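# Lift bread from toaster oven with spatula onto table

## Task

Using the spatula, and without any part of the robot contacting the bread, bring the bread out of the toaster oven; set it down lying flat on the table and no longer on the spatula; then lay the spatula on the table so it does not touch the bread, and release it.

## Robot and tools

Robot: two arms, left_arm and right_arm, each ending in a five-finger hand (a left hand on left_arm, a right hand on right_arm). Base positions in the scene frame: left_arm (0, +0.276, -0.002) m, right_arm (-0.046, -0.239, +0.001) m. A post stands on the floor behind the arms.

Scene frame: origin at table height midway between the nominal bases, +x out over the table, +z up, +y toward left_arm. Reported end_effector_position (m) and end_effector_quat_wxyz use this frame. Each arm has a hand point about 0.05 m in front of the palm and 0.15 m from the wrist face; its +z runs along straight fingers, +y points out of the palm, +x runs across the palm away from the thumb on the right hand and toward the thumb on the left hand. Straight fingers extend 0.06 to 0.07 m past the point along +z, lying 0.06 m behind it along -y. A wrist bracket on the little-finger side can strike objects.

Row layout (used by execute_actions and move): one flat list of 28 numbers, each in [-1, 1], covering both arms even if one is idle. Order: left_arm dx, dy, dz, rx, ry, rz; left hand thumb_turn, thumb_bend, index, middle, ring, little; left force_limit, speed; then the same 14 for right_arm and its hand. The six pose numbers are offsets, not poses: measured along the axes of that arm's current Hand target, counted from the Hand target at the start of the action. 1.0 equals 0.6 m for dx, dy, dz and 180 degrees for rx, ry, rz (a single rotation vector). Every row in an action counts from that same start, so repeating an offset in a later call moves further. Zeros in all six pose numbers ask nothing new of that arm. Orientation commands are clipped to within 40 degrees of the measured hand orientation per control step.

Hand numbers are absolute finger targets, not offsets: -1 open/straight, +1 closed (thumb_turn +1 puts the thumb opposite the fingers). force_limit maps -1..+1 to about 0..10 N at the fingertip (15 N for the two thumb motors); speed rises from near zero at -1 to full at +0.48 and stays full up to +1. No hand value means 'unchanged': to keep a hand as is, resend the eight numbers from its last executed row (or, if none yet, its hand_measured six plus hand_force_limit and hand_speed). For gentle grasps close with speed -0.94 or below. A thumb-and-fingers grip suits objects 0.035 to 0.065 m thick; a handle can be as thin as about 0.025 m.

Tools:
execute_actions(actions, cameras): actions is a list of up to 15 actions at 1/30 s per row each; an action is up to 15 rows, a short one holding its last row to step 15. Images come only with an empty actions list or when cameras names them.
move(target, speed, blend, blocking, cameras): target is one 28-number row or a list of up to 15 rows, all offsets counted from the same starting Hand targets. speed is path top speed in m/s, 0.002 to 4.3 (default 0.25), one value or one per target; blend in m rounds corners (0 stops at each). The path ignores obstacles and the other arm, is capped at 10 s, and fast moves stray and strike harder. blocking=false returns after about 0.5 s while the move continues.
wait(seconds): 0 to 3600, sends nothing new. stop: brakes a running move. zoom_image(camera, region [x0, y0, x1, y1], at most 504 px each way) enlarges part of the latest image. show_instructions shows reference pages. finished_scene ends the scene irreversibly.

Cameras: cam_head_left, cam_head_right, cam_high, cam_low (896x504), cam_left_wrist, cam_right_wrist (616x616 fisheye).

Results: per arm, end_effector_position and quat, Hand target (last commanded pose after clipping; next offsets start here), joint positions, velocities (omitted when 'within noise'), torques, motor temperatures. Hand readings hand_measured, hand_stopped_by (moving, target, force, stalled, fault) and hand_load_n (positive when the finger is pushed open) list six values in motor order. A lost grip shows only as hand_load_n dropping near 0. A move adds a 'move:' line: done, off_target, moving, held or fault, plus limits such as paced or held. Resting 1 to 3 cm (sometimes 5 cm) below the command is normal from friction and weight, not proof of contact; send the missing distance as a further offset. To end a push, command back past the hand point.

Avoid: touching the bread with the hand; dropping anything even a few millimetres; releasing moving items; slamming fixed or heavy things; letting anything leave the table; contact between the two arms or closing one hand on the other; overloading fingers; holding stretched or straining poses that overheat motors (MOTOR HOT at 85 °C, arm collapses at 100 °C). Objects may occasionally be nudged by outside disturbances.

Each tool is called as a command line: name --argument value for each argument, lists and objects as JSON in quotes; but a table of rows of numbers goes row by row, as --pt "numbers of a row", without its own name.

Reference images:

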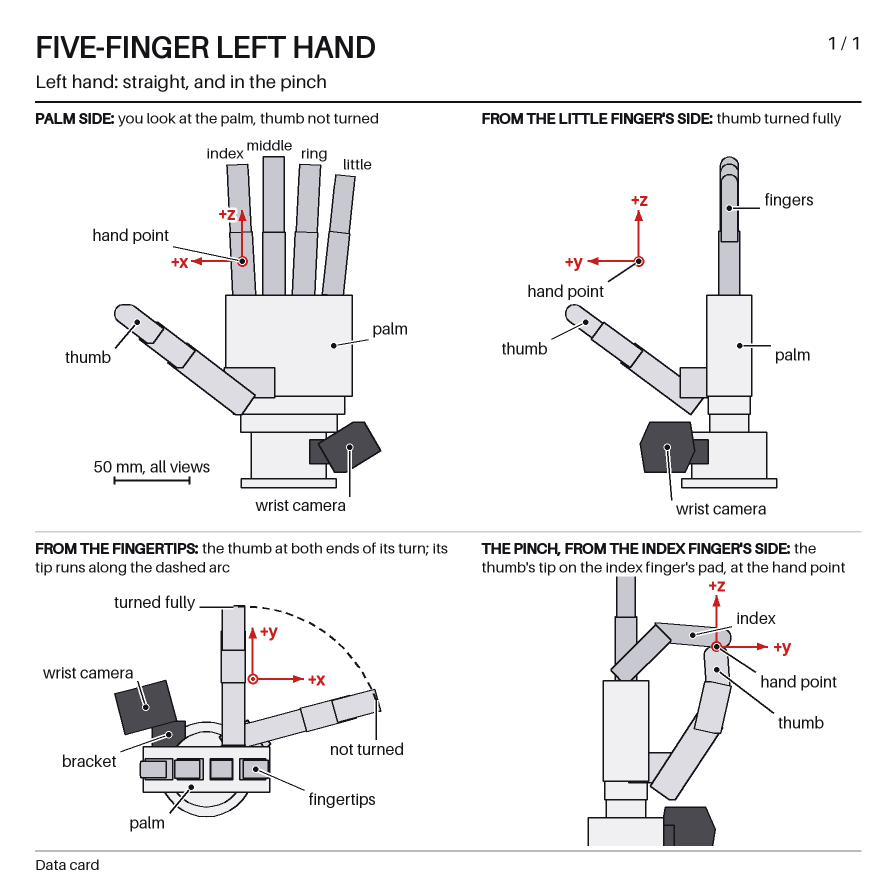

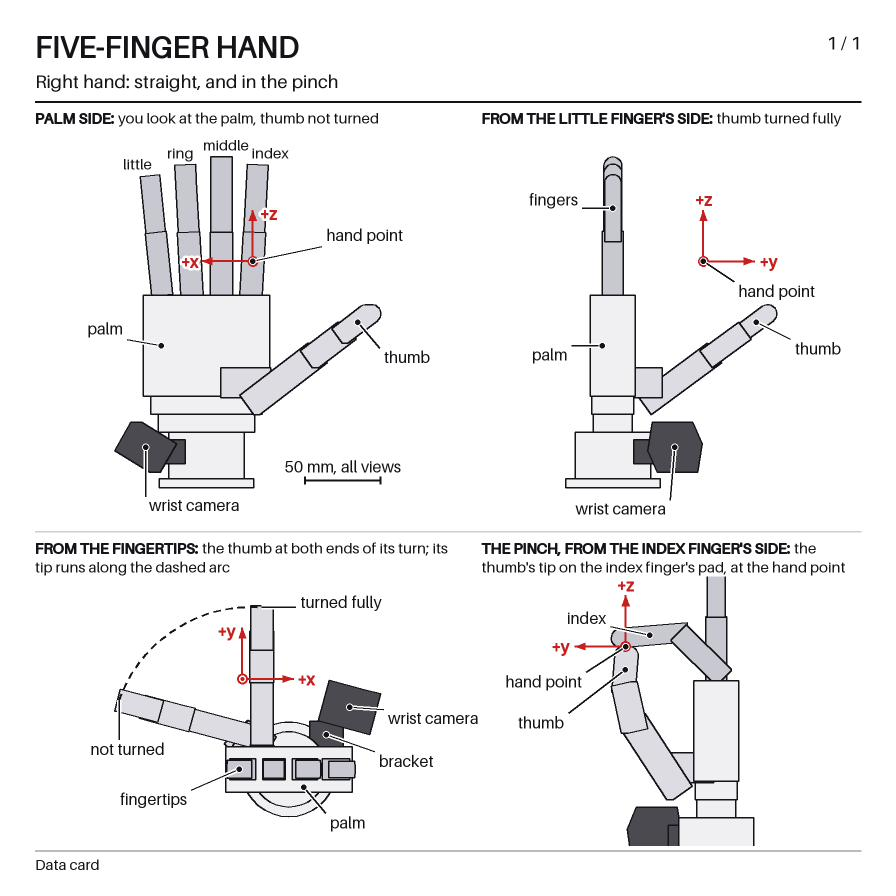

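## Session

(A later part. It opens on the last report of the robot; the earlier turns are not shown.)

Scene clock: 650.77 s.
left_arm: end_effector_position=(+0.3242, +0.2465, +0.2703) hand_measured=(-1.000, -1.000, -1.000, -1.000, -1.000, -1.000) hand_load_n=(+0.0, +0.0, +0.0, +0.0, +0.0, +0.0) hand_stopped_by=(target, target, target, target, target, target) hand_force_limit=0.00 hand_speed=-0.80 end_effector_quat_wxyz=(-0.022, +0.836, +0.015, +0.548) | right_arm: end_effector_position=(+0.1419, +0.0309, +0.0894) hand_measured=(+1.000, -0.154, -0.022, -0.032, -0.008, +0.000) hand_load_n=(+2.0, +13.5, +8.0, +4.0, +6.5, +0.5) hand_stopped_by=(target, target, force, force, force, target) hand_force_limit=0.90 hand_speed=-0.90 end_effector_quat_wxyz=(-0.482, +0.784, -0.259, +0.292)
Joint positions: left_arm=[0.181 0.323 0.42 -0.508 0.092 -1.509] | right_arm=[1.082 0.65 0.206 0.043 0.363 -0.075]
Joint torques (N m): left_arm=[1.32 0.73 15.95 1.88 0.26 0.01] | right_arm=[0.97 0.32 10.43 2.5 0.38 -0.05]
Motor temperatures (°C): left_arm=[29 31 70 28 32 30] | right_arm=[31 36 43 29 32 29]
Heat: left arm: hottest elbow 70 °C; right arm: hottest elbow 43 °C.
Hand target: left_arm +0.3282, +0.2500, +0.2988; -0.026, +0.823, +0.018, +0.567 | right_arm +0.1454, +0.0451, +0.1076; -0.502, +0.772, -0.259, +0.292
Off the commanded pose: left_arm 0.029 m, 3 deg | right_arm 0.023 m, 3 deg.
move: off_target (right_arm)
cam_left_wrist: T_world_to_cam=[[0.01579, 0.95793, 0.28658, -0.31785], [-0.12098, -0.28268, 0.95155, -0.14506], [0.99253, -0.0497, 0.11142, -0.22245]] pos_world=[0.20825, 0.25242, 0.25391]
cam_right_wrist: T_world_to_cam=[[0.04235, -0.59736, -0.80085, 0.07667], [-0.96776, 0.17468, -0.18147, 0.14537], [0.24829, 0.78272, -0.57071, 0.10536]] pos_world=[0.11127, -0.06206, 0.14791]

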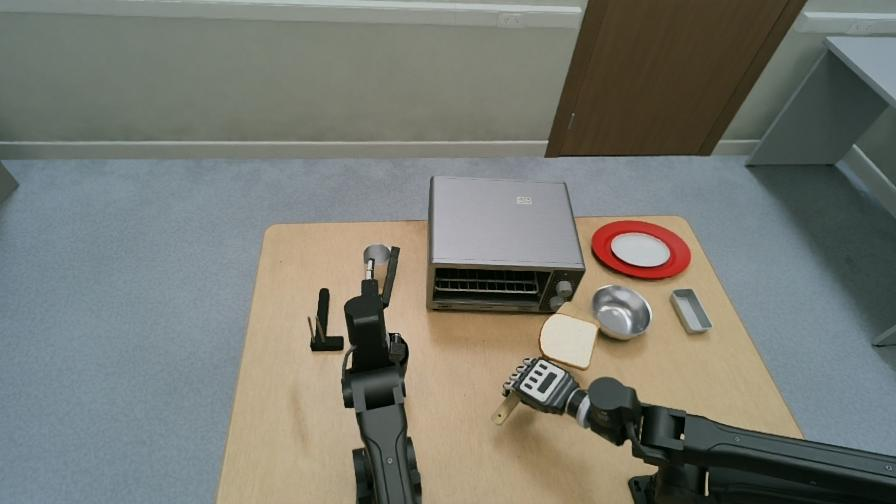

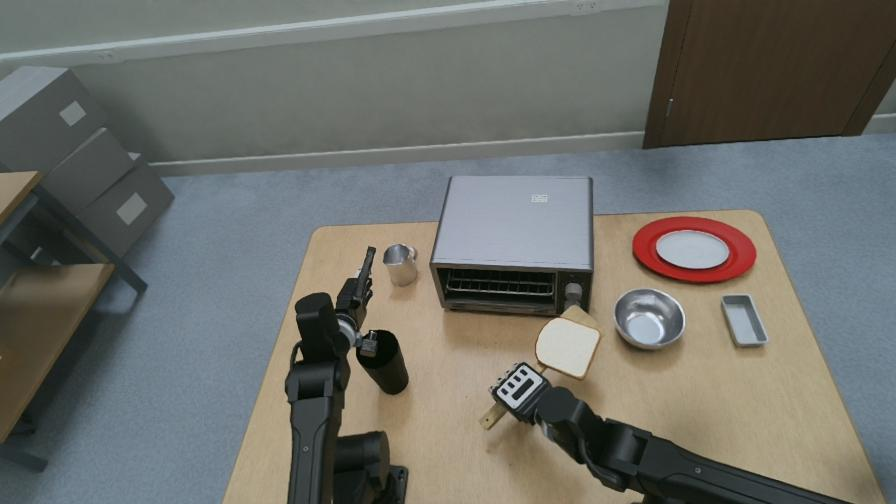

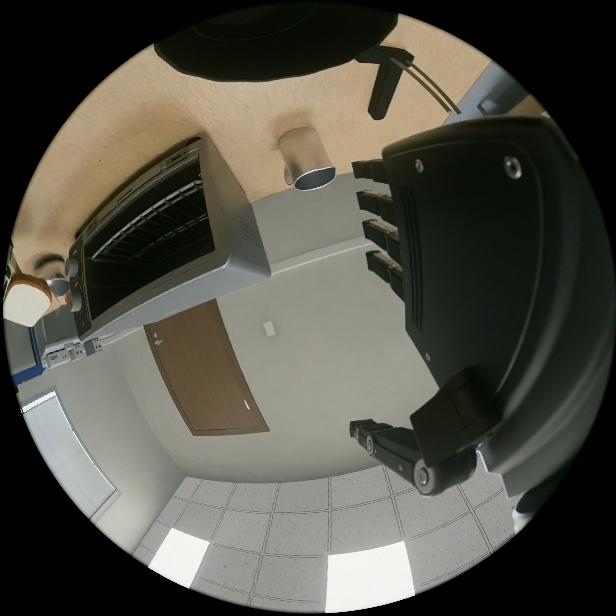

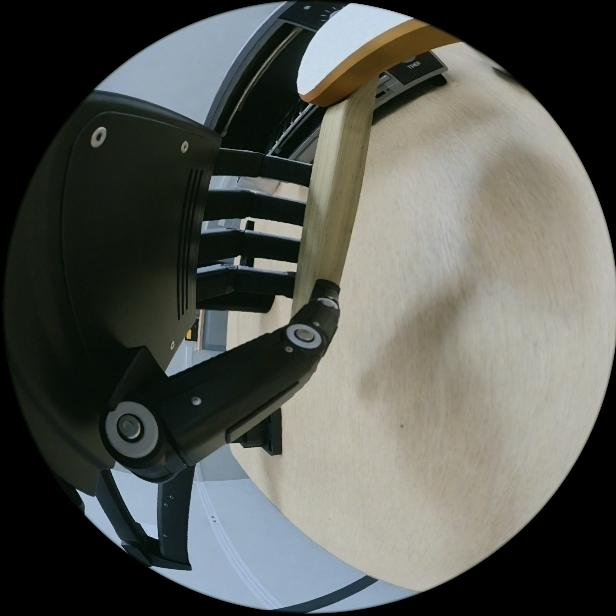

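move --pt "0 0 0 0 0 0 -1 -1 -1 -1 -1 -1 0 -0.8 -0.0173 -0.0051 0.0045 0 -0.0406 0.1153 1 -0.15 0.4 0.4 0.05 0.0 0.9 -0.9" --speed 0.08 --cameras '["cam_head_left","cam_head_right","cam_high","cam_right_wrist"]'

zoom_image --camera "cam_head_left" --region '[460, 280, 620, 440]'

Scene clock: 654.30 s.
left_arm: end_effector_position=(+0.3242, +0.2465, +0.2703) hand_measured=(-1.000, -1.000, -1.000, -1.000, -1.000, -1.000) hand_load_n=(+0.0, +0.0, +0.0, +0.0, +0.0, +0.0) hand_stopped_by=(target, target, target, target, target, target) hand_force_limit=0.00 hand_speed=-0.80 end_effector_quat_wxyz=(-0.022, +0.836, +0.015, +0.548) | right_arm: end_effector_position=(+0.1355, +0.0538, +0.1038) hand_measured=(+1.000, -0.154, -0.022, -0.032, -0.008, +0.000) hand_load_n=(+2.0, +13.5, +8.0, +4.0, +6.0, +0.5) hand_stopped_by=(target, target, force, force, force, target) hand_force_limit=0.90 hand_speed=-0.90 end_effector_quat_wxyz=(-0.554, +0.738, -0.357, +0.145)
Joint positions: left_arm=[0.181 0.323 0.42 -0.508 0.092 -1.509] | right_arm=[0.906 0.67 0.198 0.12 0.055 0.214]
Joint torques (N m): left_arm=[1.55 0.56 15.97 1.89 0.26 0] | right_arm=[-0.79 0.09 8.08 2.55 0.05 -0.02]
Motor temperatures (°C): left_arm=[29 31 70 28 32 30] | right_arm=[31 36 43 29 32 29]
Heat: left arm: hottest elbow 70 °C; right arm: hottest elbow 43 °C.
Hand target: left_arm +0.3282, +0.2500, +0.2988; -0.026, +0.823, +0.018, +0.567 | right_arm +0.1405, +0.0551, +0.1077; -0.562, +0.729, -0.361, +0.147
Off the commanded pose: left_arm 0.029 m, 3 deg | right_arm 0.006 m, 1 deg.
move: done
cam_right_wrist: T_world_to_cam=[[-0.18188, -0.34215, -0.92187, 0.13138], [-0.97607, 0.17645, 0.12709, 0.10688], [0.11918, 0.92293, -0.36606, 0.08598]] pos_world=[0.11797, -0.05326, 0.13901]

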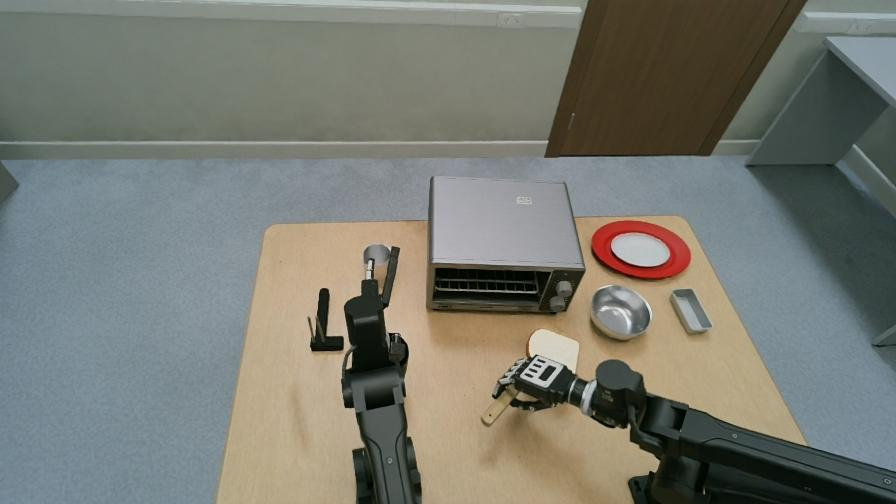

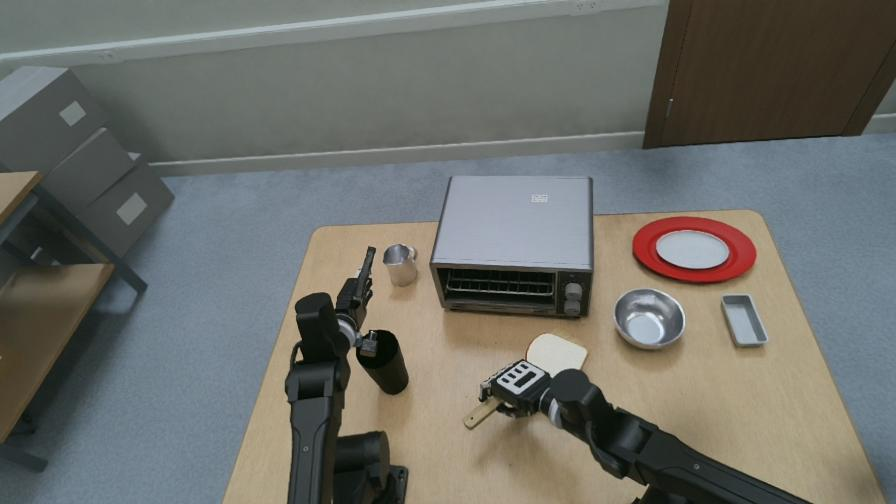

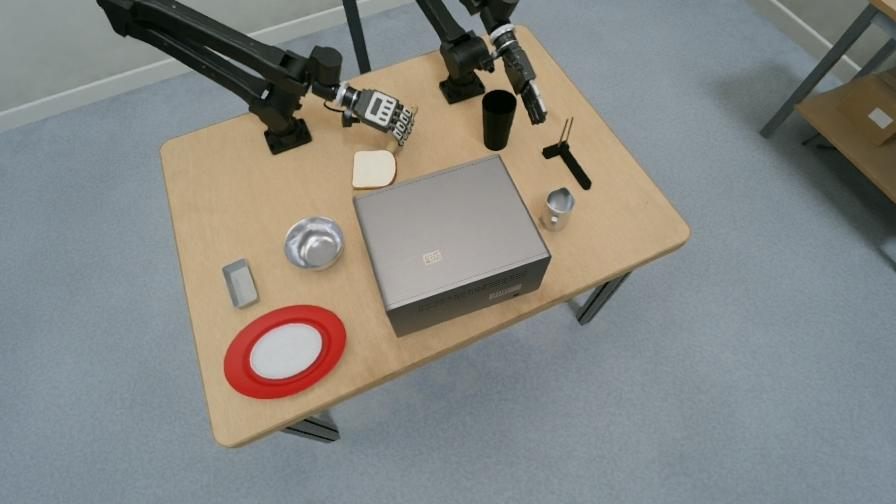

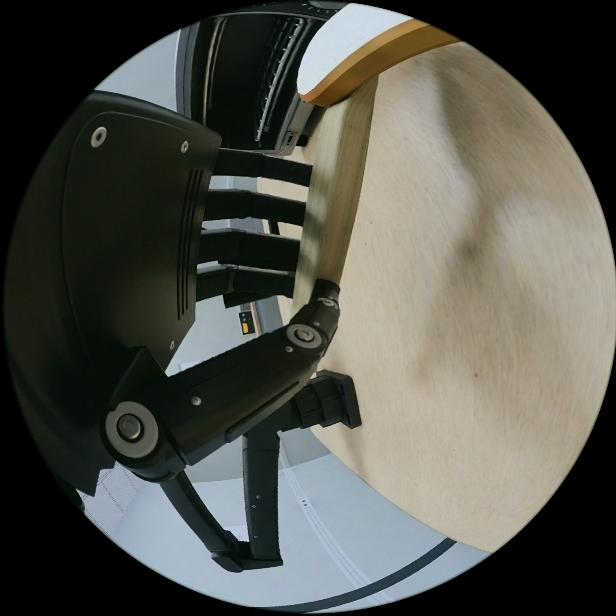

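Scaled by 3.150 from the camera's image (finer frame: 1280x720).

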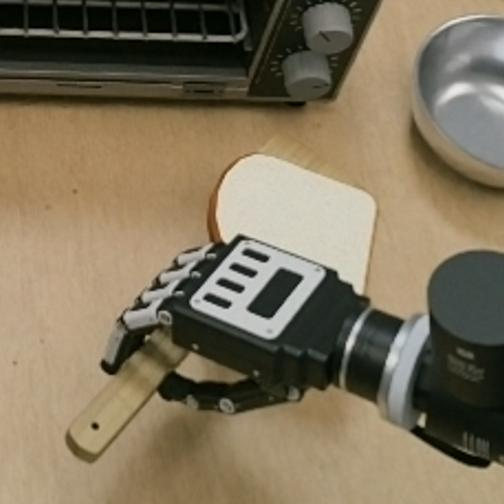

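move --pt "0 0 0 0 0 0 -1 -1 -1 -1 -1 -1 0 -0.8 0.0032 0.0154 0.0054 0 -0.0148 0.0420 1 -0.15 0.4 0.4 0.05 0.0 0.9 -0.9" --speed 0.04 --cameras '["cam_head_left","cam_head_right","cam_high","cam_low","cam_right_wrist"]'

zoom_image --camera "cam_head_left" --region '[460, 280, 620, 440]'

zoom_image --camera "cam_right_wrist" --region '[180, 0, 480, 300]'

zoom_image --camera "cam_high" --region '[320, 80, 440, 200]'

Scene clock: 656.97 s.
left_arm: end_effector_position=(+0.3242, +0.2465, +0.2703) hand_measured=(-1.000, -1.000, -1.000, -1.000, -1.000, -1.000) hand_load_n=(-0.5, +0.0, +0.0, +0.0, +0.0, +0.0) hand_stopped_by=(target, target, target, target, target, target) hand_force_limit=0.00 hand_speed=-0.80 end_effector_quat_wxyz=(-0.022, +0.836, +0.015, +0.548) | right_arm: end_effector_position=(+0.1355, +0.0543, +0.0937) hand_measured=(+1.000, -0.154, -0.022, -0.032, -0.008, +0.000) hand_load_n=(+2.0, +13.5, +8.0, +4.5, +6.5, +0.5) hand_stopped_by=(target, target, force, force, force, target) hand_force_limit=0.90 hand_speed=-0.90 end_effector_quat_wxyz=(-0.571, +0.716, -0.392, +0.091)
Joint positions: left_arm=[0.181 0.323 0.42 -0.508 0.092 -1.509] | right_arm=[0.821 0.734 0.156 0.239 -0.07 0.319]
Joint torques (N m): left_arm=[1.38 0.79 15.95 1.88 0.25 0.01] | right_arm=[-1.2 -0.15 7.68 2.51 0 -0.03]
Motor temperatures (°C): left_arm=[29 31 70 28 32 30] | right_arm=[31 36 43 29 32 29]
Heat: left arm: hottest elbow 70 °C; right arm: hottest elbow 43 °C.
Hand target: left_arm +0.3282, +0.2500, +0.2988; -0.026, +0.823, +0.018, +0.567 | right_arm +0.1404, +0.0551, +0.0976; -0.579, +0.707, -0.396, +0.093
Off the commanded pose: left_arm 0.029 m, 3 deg | right_arm 0.006 m, 1 deg.
move: done
cam_right_wrist: T_world_to_cam=[[-0.27677, -0.25054, -0.9277, 0.1307], [-0.95684, 0.16094, 0.242, 0.0955], [0.08868, 0.95464, -0.28427, 0.07659]] pos_world=[0.12076, -0.05574, 0.11991]

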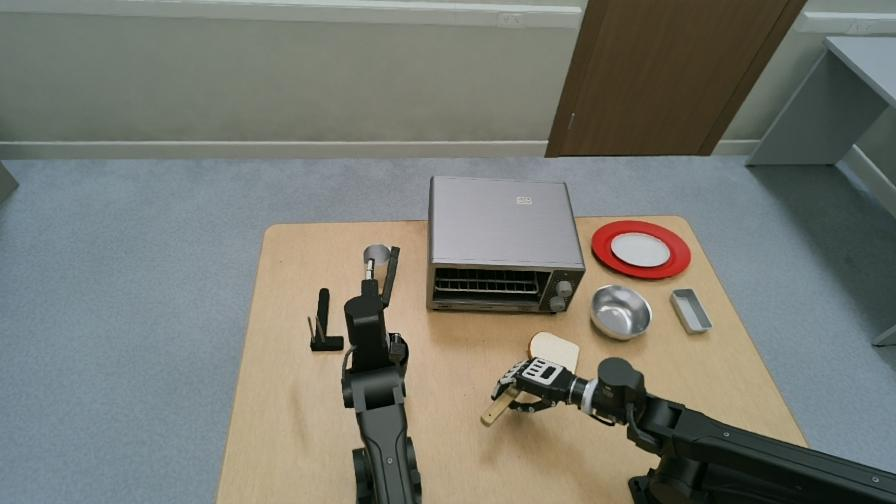

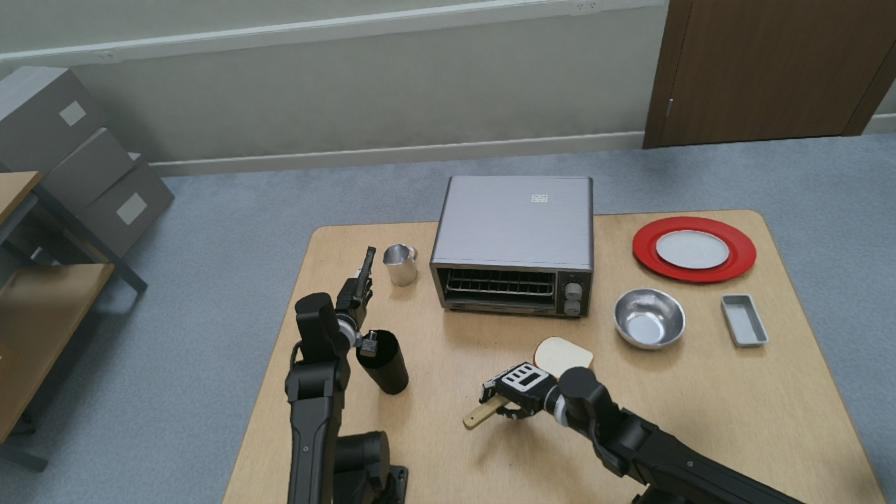

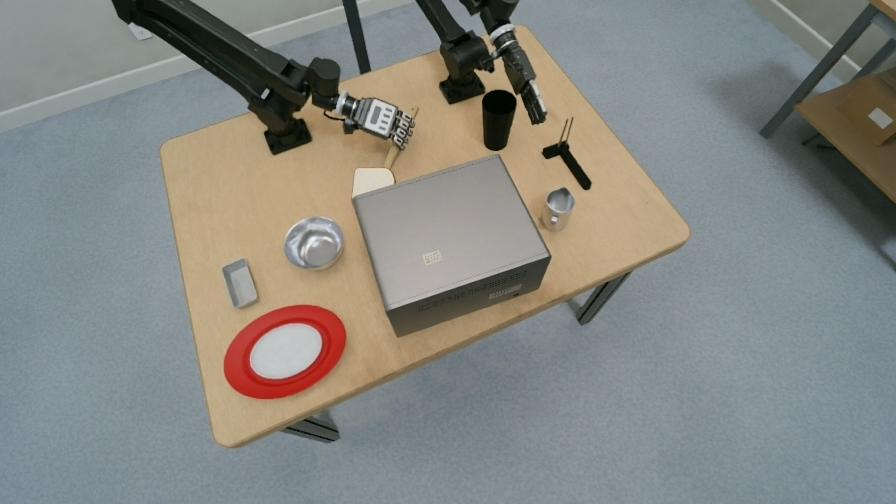

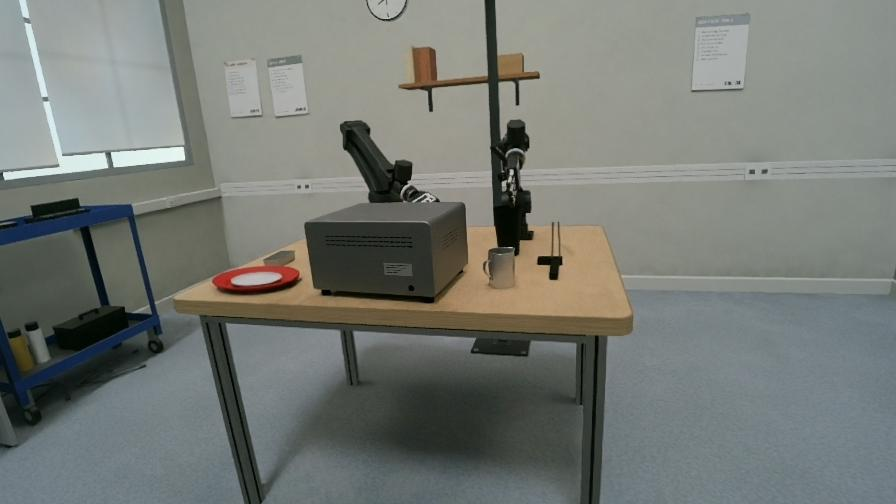

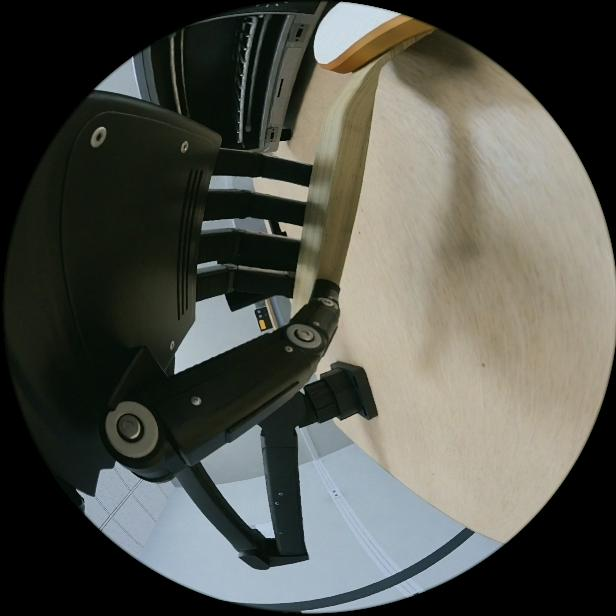

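Scaled by 3.150 from the camera's image (finer frame: 1280x720).

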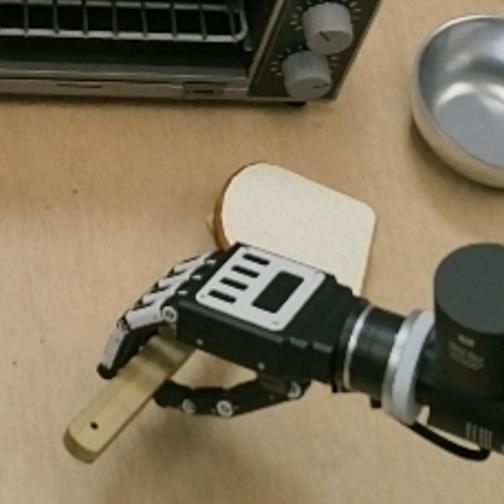

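Scaled by 1.680 from the camera's image (finer frame: 880x880).

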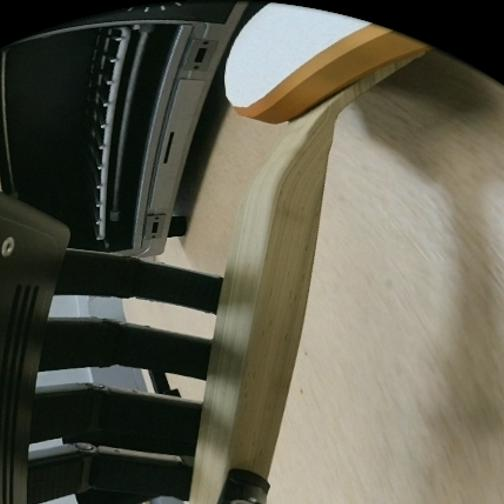

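Scaled by 4.200 from the camera's image (finer frame: 1280x720).

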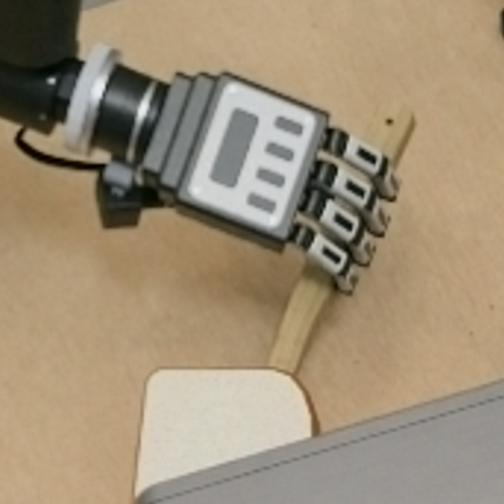

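move --pt "0 0 0 0 0 0 -1 -1 -1 -1 -1 -1 0 -0.8 -0.0615 0.0250 0.0089 0 0 0 1 -0.15 0.4 0.4 0.05 0.0 0.9 -0.9" --speed 0.04 --cameras '["cam_head_left","cam_head_right","cam_high","cam_right_wrist"]'

zoom_image --camera "cam_head_left" --region '[460, 280, 620, 440]'

zoom_image --camera "cam_right_wrist" --region '[180, 0, 480, 300]'

zoom_image --camera "cam_high" --region '[320, 80, 440, 200]'

Scene clock: 658.90 s.
left_arm: end_effector_position=(+0.3242, +0.2465, +0.2703) hand_measured=(-1.000, -1.000, -1.000, -1.000, -1.000, -1.000) hand_load_n=(+0.0, +0.0, +0.0, +0.0, +0.0, +0.0) hand_stopped_by=(target, target, target, target, target, target) hand_force_limit=0.00 hand_speed=-0.80 end_effector_quat_wxyz=(-0.022, +0.836, +0.015, +0.548) | right_arm: end_effector_position=(+0.1126, +0.0773, +0.0880) hand_measured=(+1.000, -0.154, -0.022, -0.032, -0.008, +0.000) hand_load_n=(+2.0, +13.0, +8.0, +4.0, +6.5, +0.5) hand_stopped_by=(target, target, force, force, force, target) hand_force_limit=0.90 hand_speed=-0.90 end_effector_quat_wxyz=(-0.568, +0.714, -0.398, +0.097)
Joint positions: left_arm=[0.181 0.323 0.42 -0.508 0.092 -1.509] | right_arm=[1.019 0.785 0.156 0.283 0.134 0.388]
Joint torques (N m): left_arm=[1.32 0.62 15.99 1.89 0.27 0] | right_arm=[1.08 -0.15 7.88 2.48 0.25 -0.03]
Motor temperatures (°C): left_arm=[29 31 70 28 32 30] | right_arm=[31 36 43 29 32 29]
Heat: left arm: hottest elbow 70 °C; right arm: hottest elbow 43 °C.
Hand target: left_arm +0.3282, +0.2500, +0.2988; -0.026, +0.823, +0.018, +0.567 | right_arm +0.1121, +0.0835, +0.0947; -0.579, +0.707, -0.396, +0.093
Off the commanded pose: left_arm 0.029 m, 3 deg | right_arm 0.009 m, 2 deg.
move: done
cam_right_wrist: T_world_to_cam=[[-0.28137, -0.25038, -0.92636, 0.12526], [-0.95384, 0.17861, 0.24145, 0.06961], [0.105, 0.95153, -0.28908, 0.05389]] pos_world=[0.09599, -0.03235, 0.11481]

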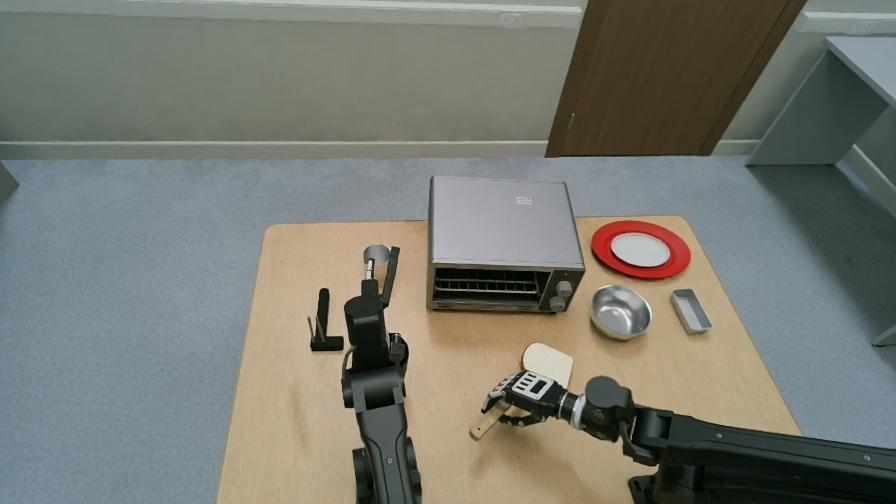

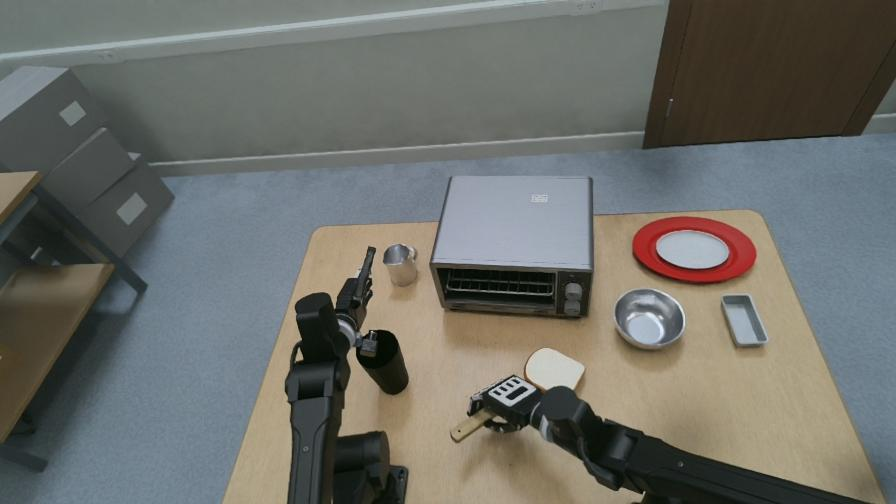

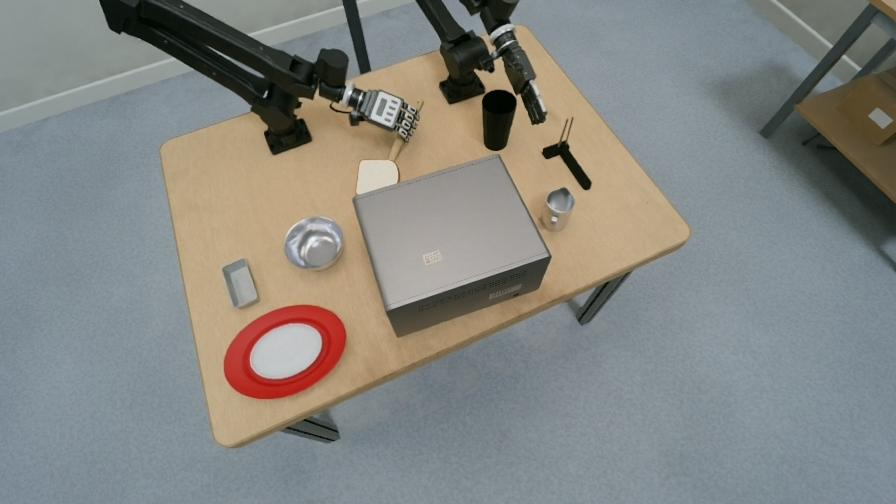

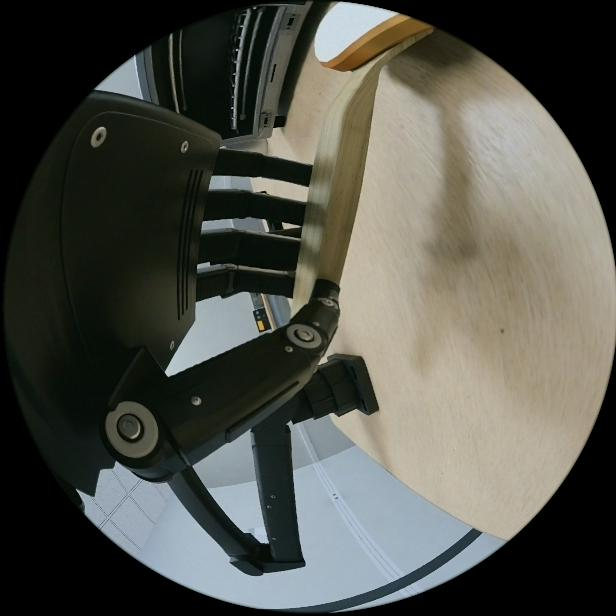

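Scaled by 3.150 from the camera's image (finer frame: 1280x720).

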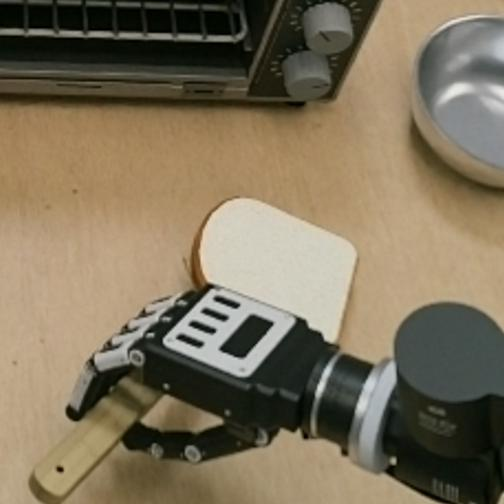

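Scaled by 1.680 from the camera's image (finer frame: 880x880).

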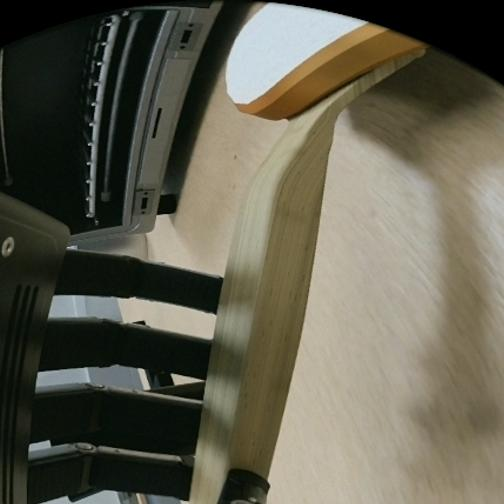

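Scaled by 4.200 from the camera's image (finer frame: 1280x720).

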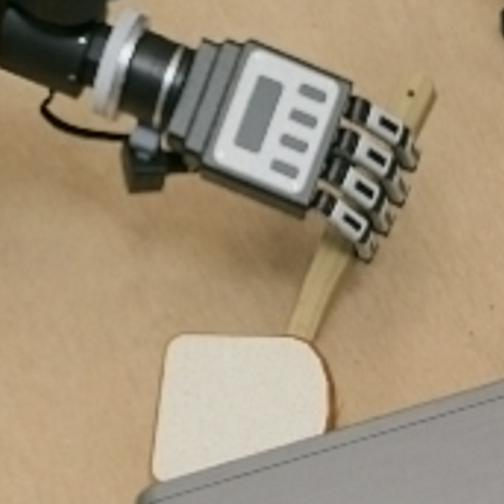

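move --pt "0 0 0 0 0 0 -1 -1 -1 -1 -1 -1 0 -0.8 0.0128 -0.0708 -0.0249 0 -0.0221 0.0629 1 -0.15 0.4 0.4 0.05 0.0 0.9 -0.9" --speed 0.05 --cameras '["cam_head_left","cam_high","cam_right_wrist"]'

zoom_image --camera "cam_head_left" --region '[460, 280, 620, 440]'

zoom_image --camera "cam_right_wrist" --region '[180, 0, 480, 300]'

zoom_image --camera "cam_high" --region '[320, 80, 440, 200]'

Scene clock: 661.77 s.
left_arm: end_effector_position=(+0.3242, +0.2465, +0.2703) hand_measured=(-1.000, -1.000, -1.000, -1.000, -1.000, -1.000) hand_load_n=(+0.0, -0.5, +0.0, +0.0, +0.0, +0.0) hand_stopped_by=(target, target, target, target, target, target) hand_force_limit=0.00 hand_speed=-0.80 end_effector_quat_wxyz=(-0.022, +0.836, +0.015, +0.548) | right_arm: end_effector_position=(+0.1182, +0.0627, +0.1145) hand_measured=(+1.000, -0.154, -0.022, -0.032, -0.008, +0.000) hand_load_n=(+2.0, +13.5, +8.0, +4.0, +6.5, +1.0) hand_stopped_by=(target, target, force, force, force, target) hand_force_limit=0.90 hand_speed=-0.90 end_effector_quat_wxyz=(-0.587, +0.681, -0.437, +0.012)
Joint positions: left_arm=[0.181 0.323 0.42 -0.508 0.092 -1.509] | right_arm=[0.81 0.674 0.156 0.2 -0.146 0.503]
Joint torques (N m): left_arm=[1.49 0.73 15.92 1.89 0.27 0.01] | right_arm=[-1.08 -0.91 10.81 0.81 0.03 0.16]
Motor temperatures (°C): left_arm=[29 31 70 28 32 30] | right_arm=[31 36 43 29 32 29]
Heat: left arm: hottest elbow 70 °C; right arm: hottest elbow 43 °C.
Hand target: left_arm +0.3282, +0.2500, +0.2988; -0.026, +0.823, +0.018, +0.567 | right_arm +0.1277, +0.0679, +0.1347; -0.599, +0.667, -0.443, +0.011
Off the commanded pose: left_arm 0.029 m, 3 deg | right_arm 0.023 m, 2 deg.
move: off_target (right_arm)
cam_right_wrist: T_world_to_cam=[[-0.41002, -0.12857, -0.90297, 0.15263], [-0.91048, 0.11633, 0.39687, 0.05213], [0.05402, 0.98485, -0.16475, 0.06448]] pos_world=[0.10656, -0.04994, 0.12776]

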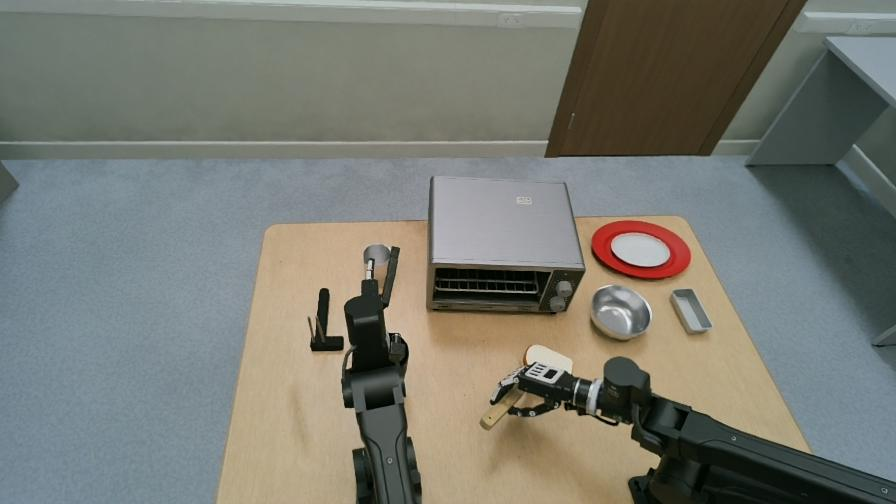

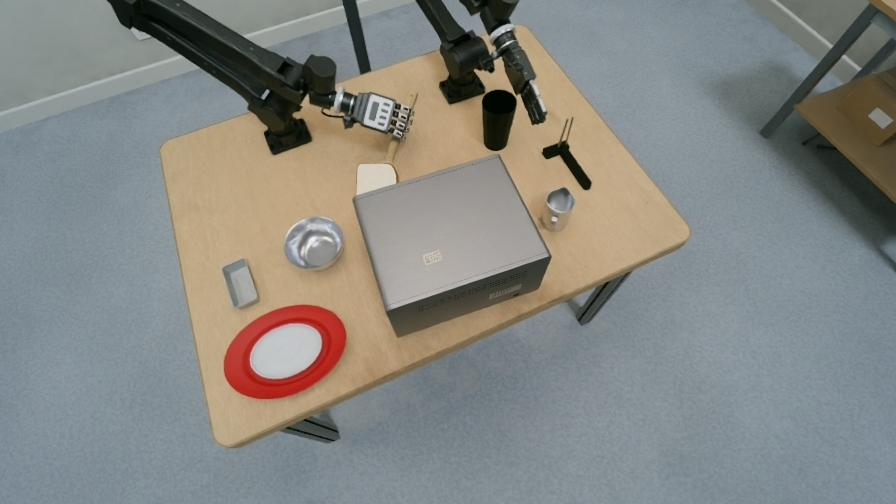

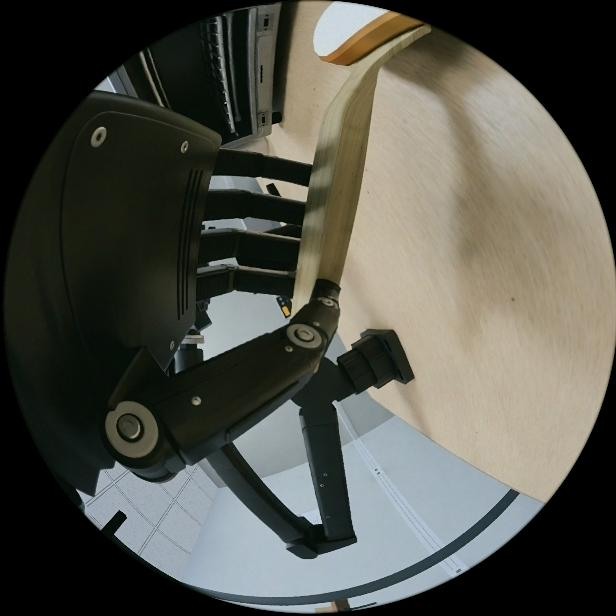

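Scaled by 3.150 from the camera's image (finer frame: 1280x720).

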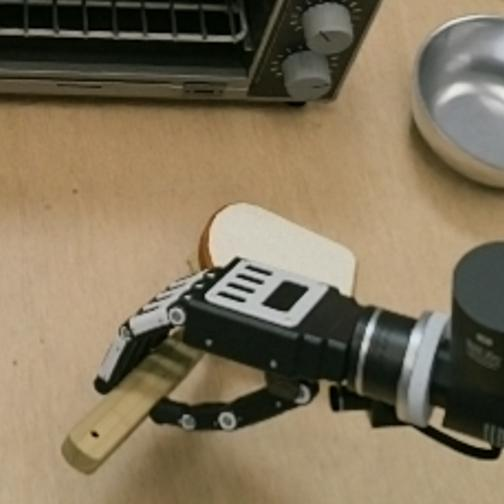

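Scaled by 1.680 from the camera's image (finer frame: 880x880).

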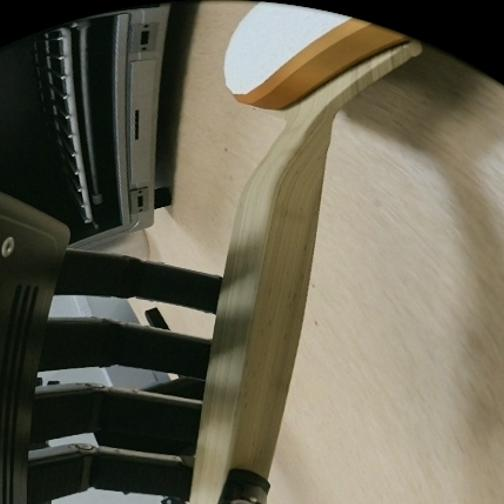

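Scaled by 4.200 from the camera's image (finer frame: 1280x720).

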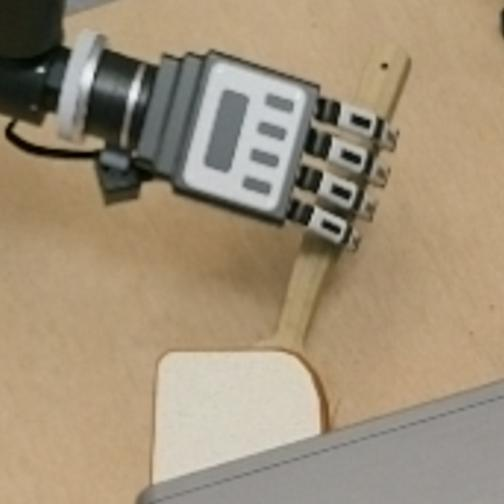

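move --pt "0 0 0 0 0 0 -1 -1 -1 -1 -1 -1 0 -0.8 -0.0642 0.0364 0.0129 0 0 0 1 -0.15 0.4 0.4 0.05 0.0 0.9 -0.9" --speed 0.05 --cameras '["cam_head_left","cam_high","cam_right_wrist"]'

zoom_image --camera "cam_head_left" --region '[460, 280, 620, 440]'

zoom_image --camera "cam_right_wrist" --region '[180, 0, 480, 300]'

zoom_image --camera "cam_high" --region '[320, 80, 440, 200]'

Scene clock: 663.43 s.
left_arm: end_effector_position=(+0.3242, +0.2465, +0.2703) hand_measured=(-1.000, -1.000, -1.000, -1.000, -1.000, -1.000) hand_load_n=(+0.0, +0.0, +0.0, +0.0, +0.0, +0.0) hand_stopped_by=(target, target, target, target, target, target) hand_force_limit=0.00 hand_speed=-0.80 end_effector_quat_wxyz=(-0.022, +0.836, +0.015, +0.548) | right_arm: end_effector_position=(+0.0918, +0.0832, +0.1104) hand_measured=(+1.000, -0.154, -0.022, -0.032, -0.008, +0.000) hand_load_n=(+2.0, +13.5, +7.5, +4.0, +6.5, +0.5) hand_stopped_by=(target, target, force, force, force, target) hand_force_limit=0.90 hand_speed=-0.90 end_effector_quat_wxyz=(-0.582, +0.681, -0.443, +0.021)
Joint positions: left_arm=[0.181 0.323 0.42 -0.508 0.092 -1.509] | right_arm=[1.031 0.683 0.156 0.198 0.085 0.569]
Joint torques (N m): left_arm=[1.44 0.62 15.98 1.91 0.26 0] | right_arm=[0.85 0.91 11.52 1.7 0.18 0.16]
Motor temperatures (°C): left_arm=[29 31 70 28 32 30] | right_arm=[31 36 43 29 32 29]
Heat: left arm: hottest elbow 70 °C; right arm: hottest elbow 43 °C.
Hand target: left_arm +0.3282, +0.2500, +0.2988; -0.026, +0.823, +0.018, +0.567 | right_arm +0.0958, +0.0996, +0.1347; -0.598, +0.667, -0.443, +0.011
Off the commanded pose: left_arm 0.029 m, 3 deg | right_arm 0.030 m, 3 deg.
move: off_target (right_arm)
cam_right_wrist: T_world_to_cam=[[-0.41137, -0.13484, -0.90144, 0.14124], [-0.90851, 0.14023, 0.39362, 0.02555], [0.07334, 0.98089, -0.18019, 0.04537]] pos_world=[0.07798, -0.02905, 0.12544]

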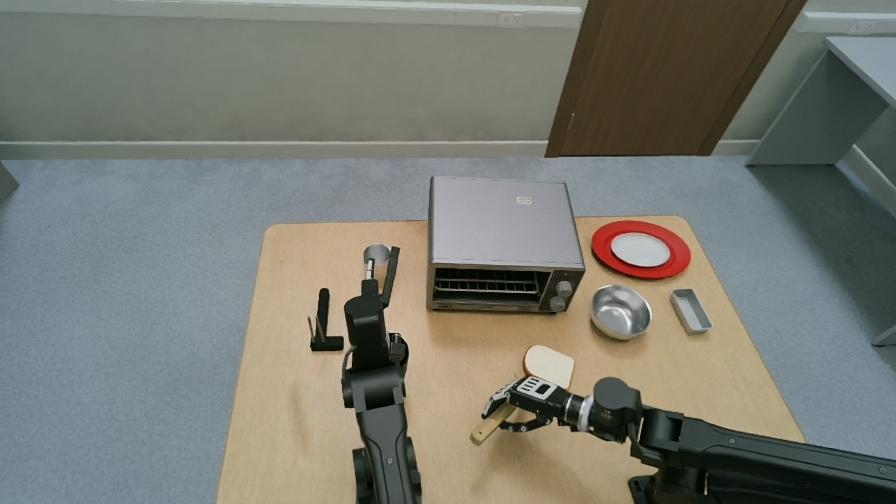

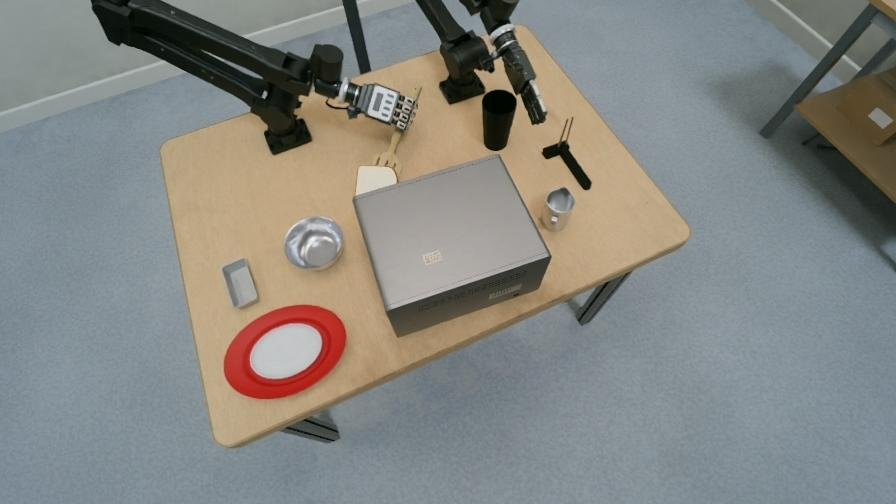

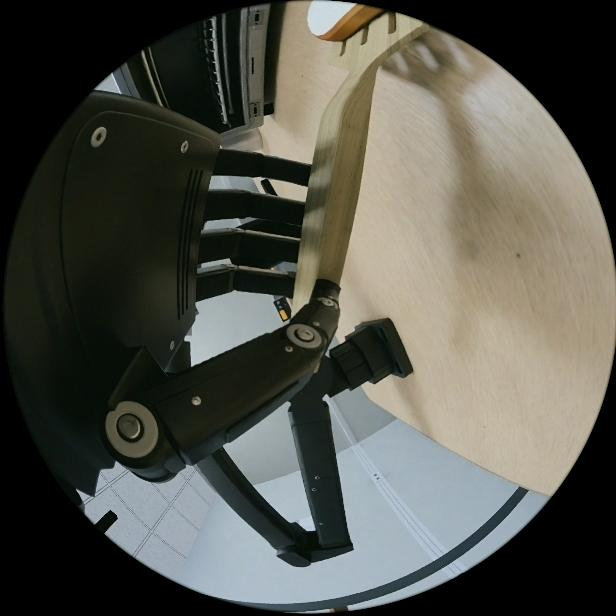

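Scaled by 3.150 from the camera's image (finer frame: 1280x720).

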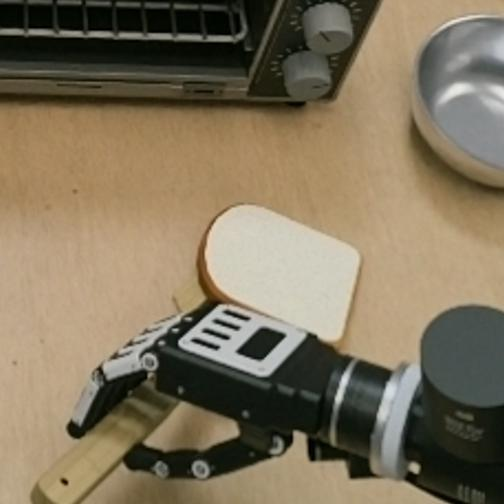

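Scaled by 1.680 from the camera's image (finer frame: 880x880).

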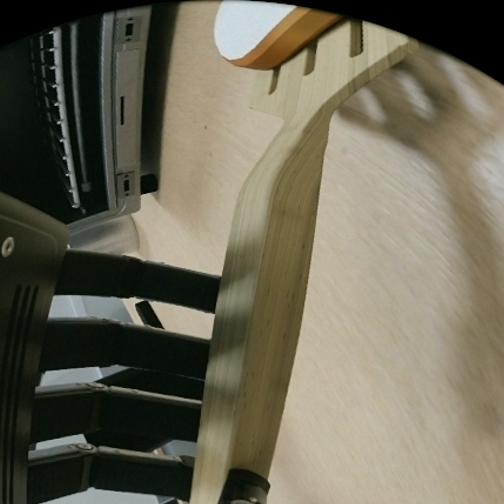

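Scaled by 4.200 from the camera's image (finer frame: 1280x720).

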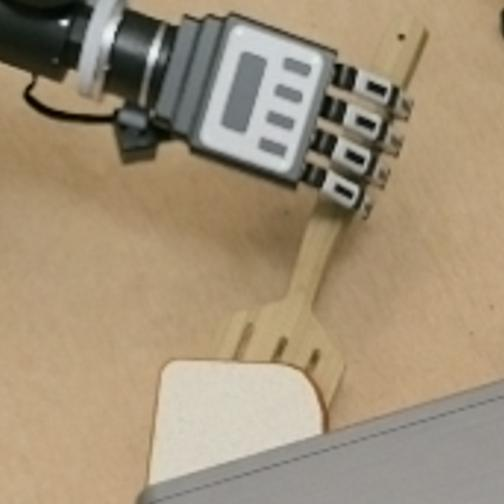

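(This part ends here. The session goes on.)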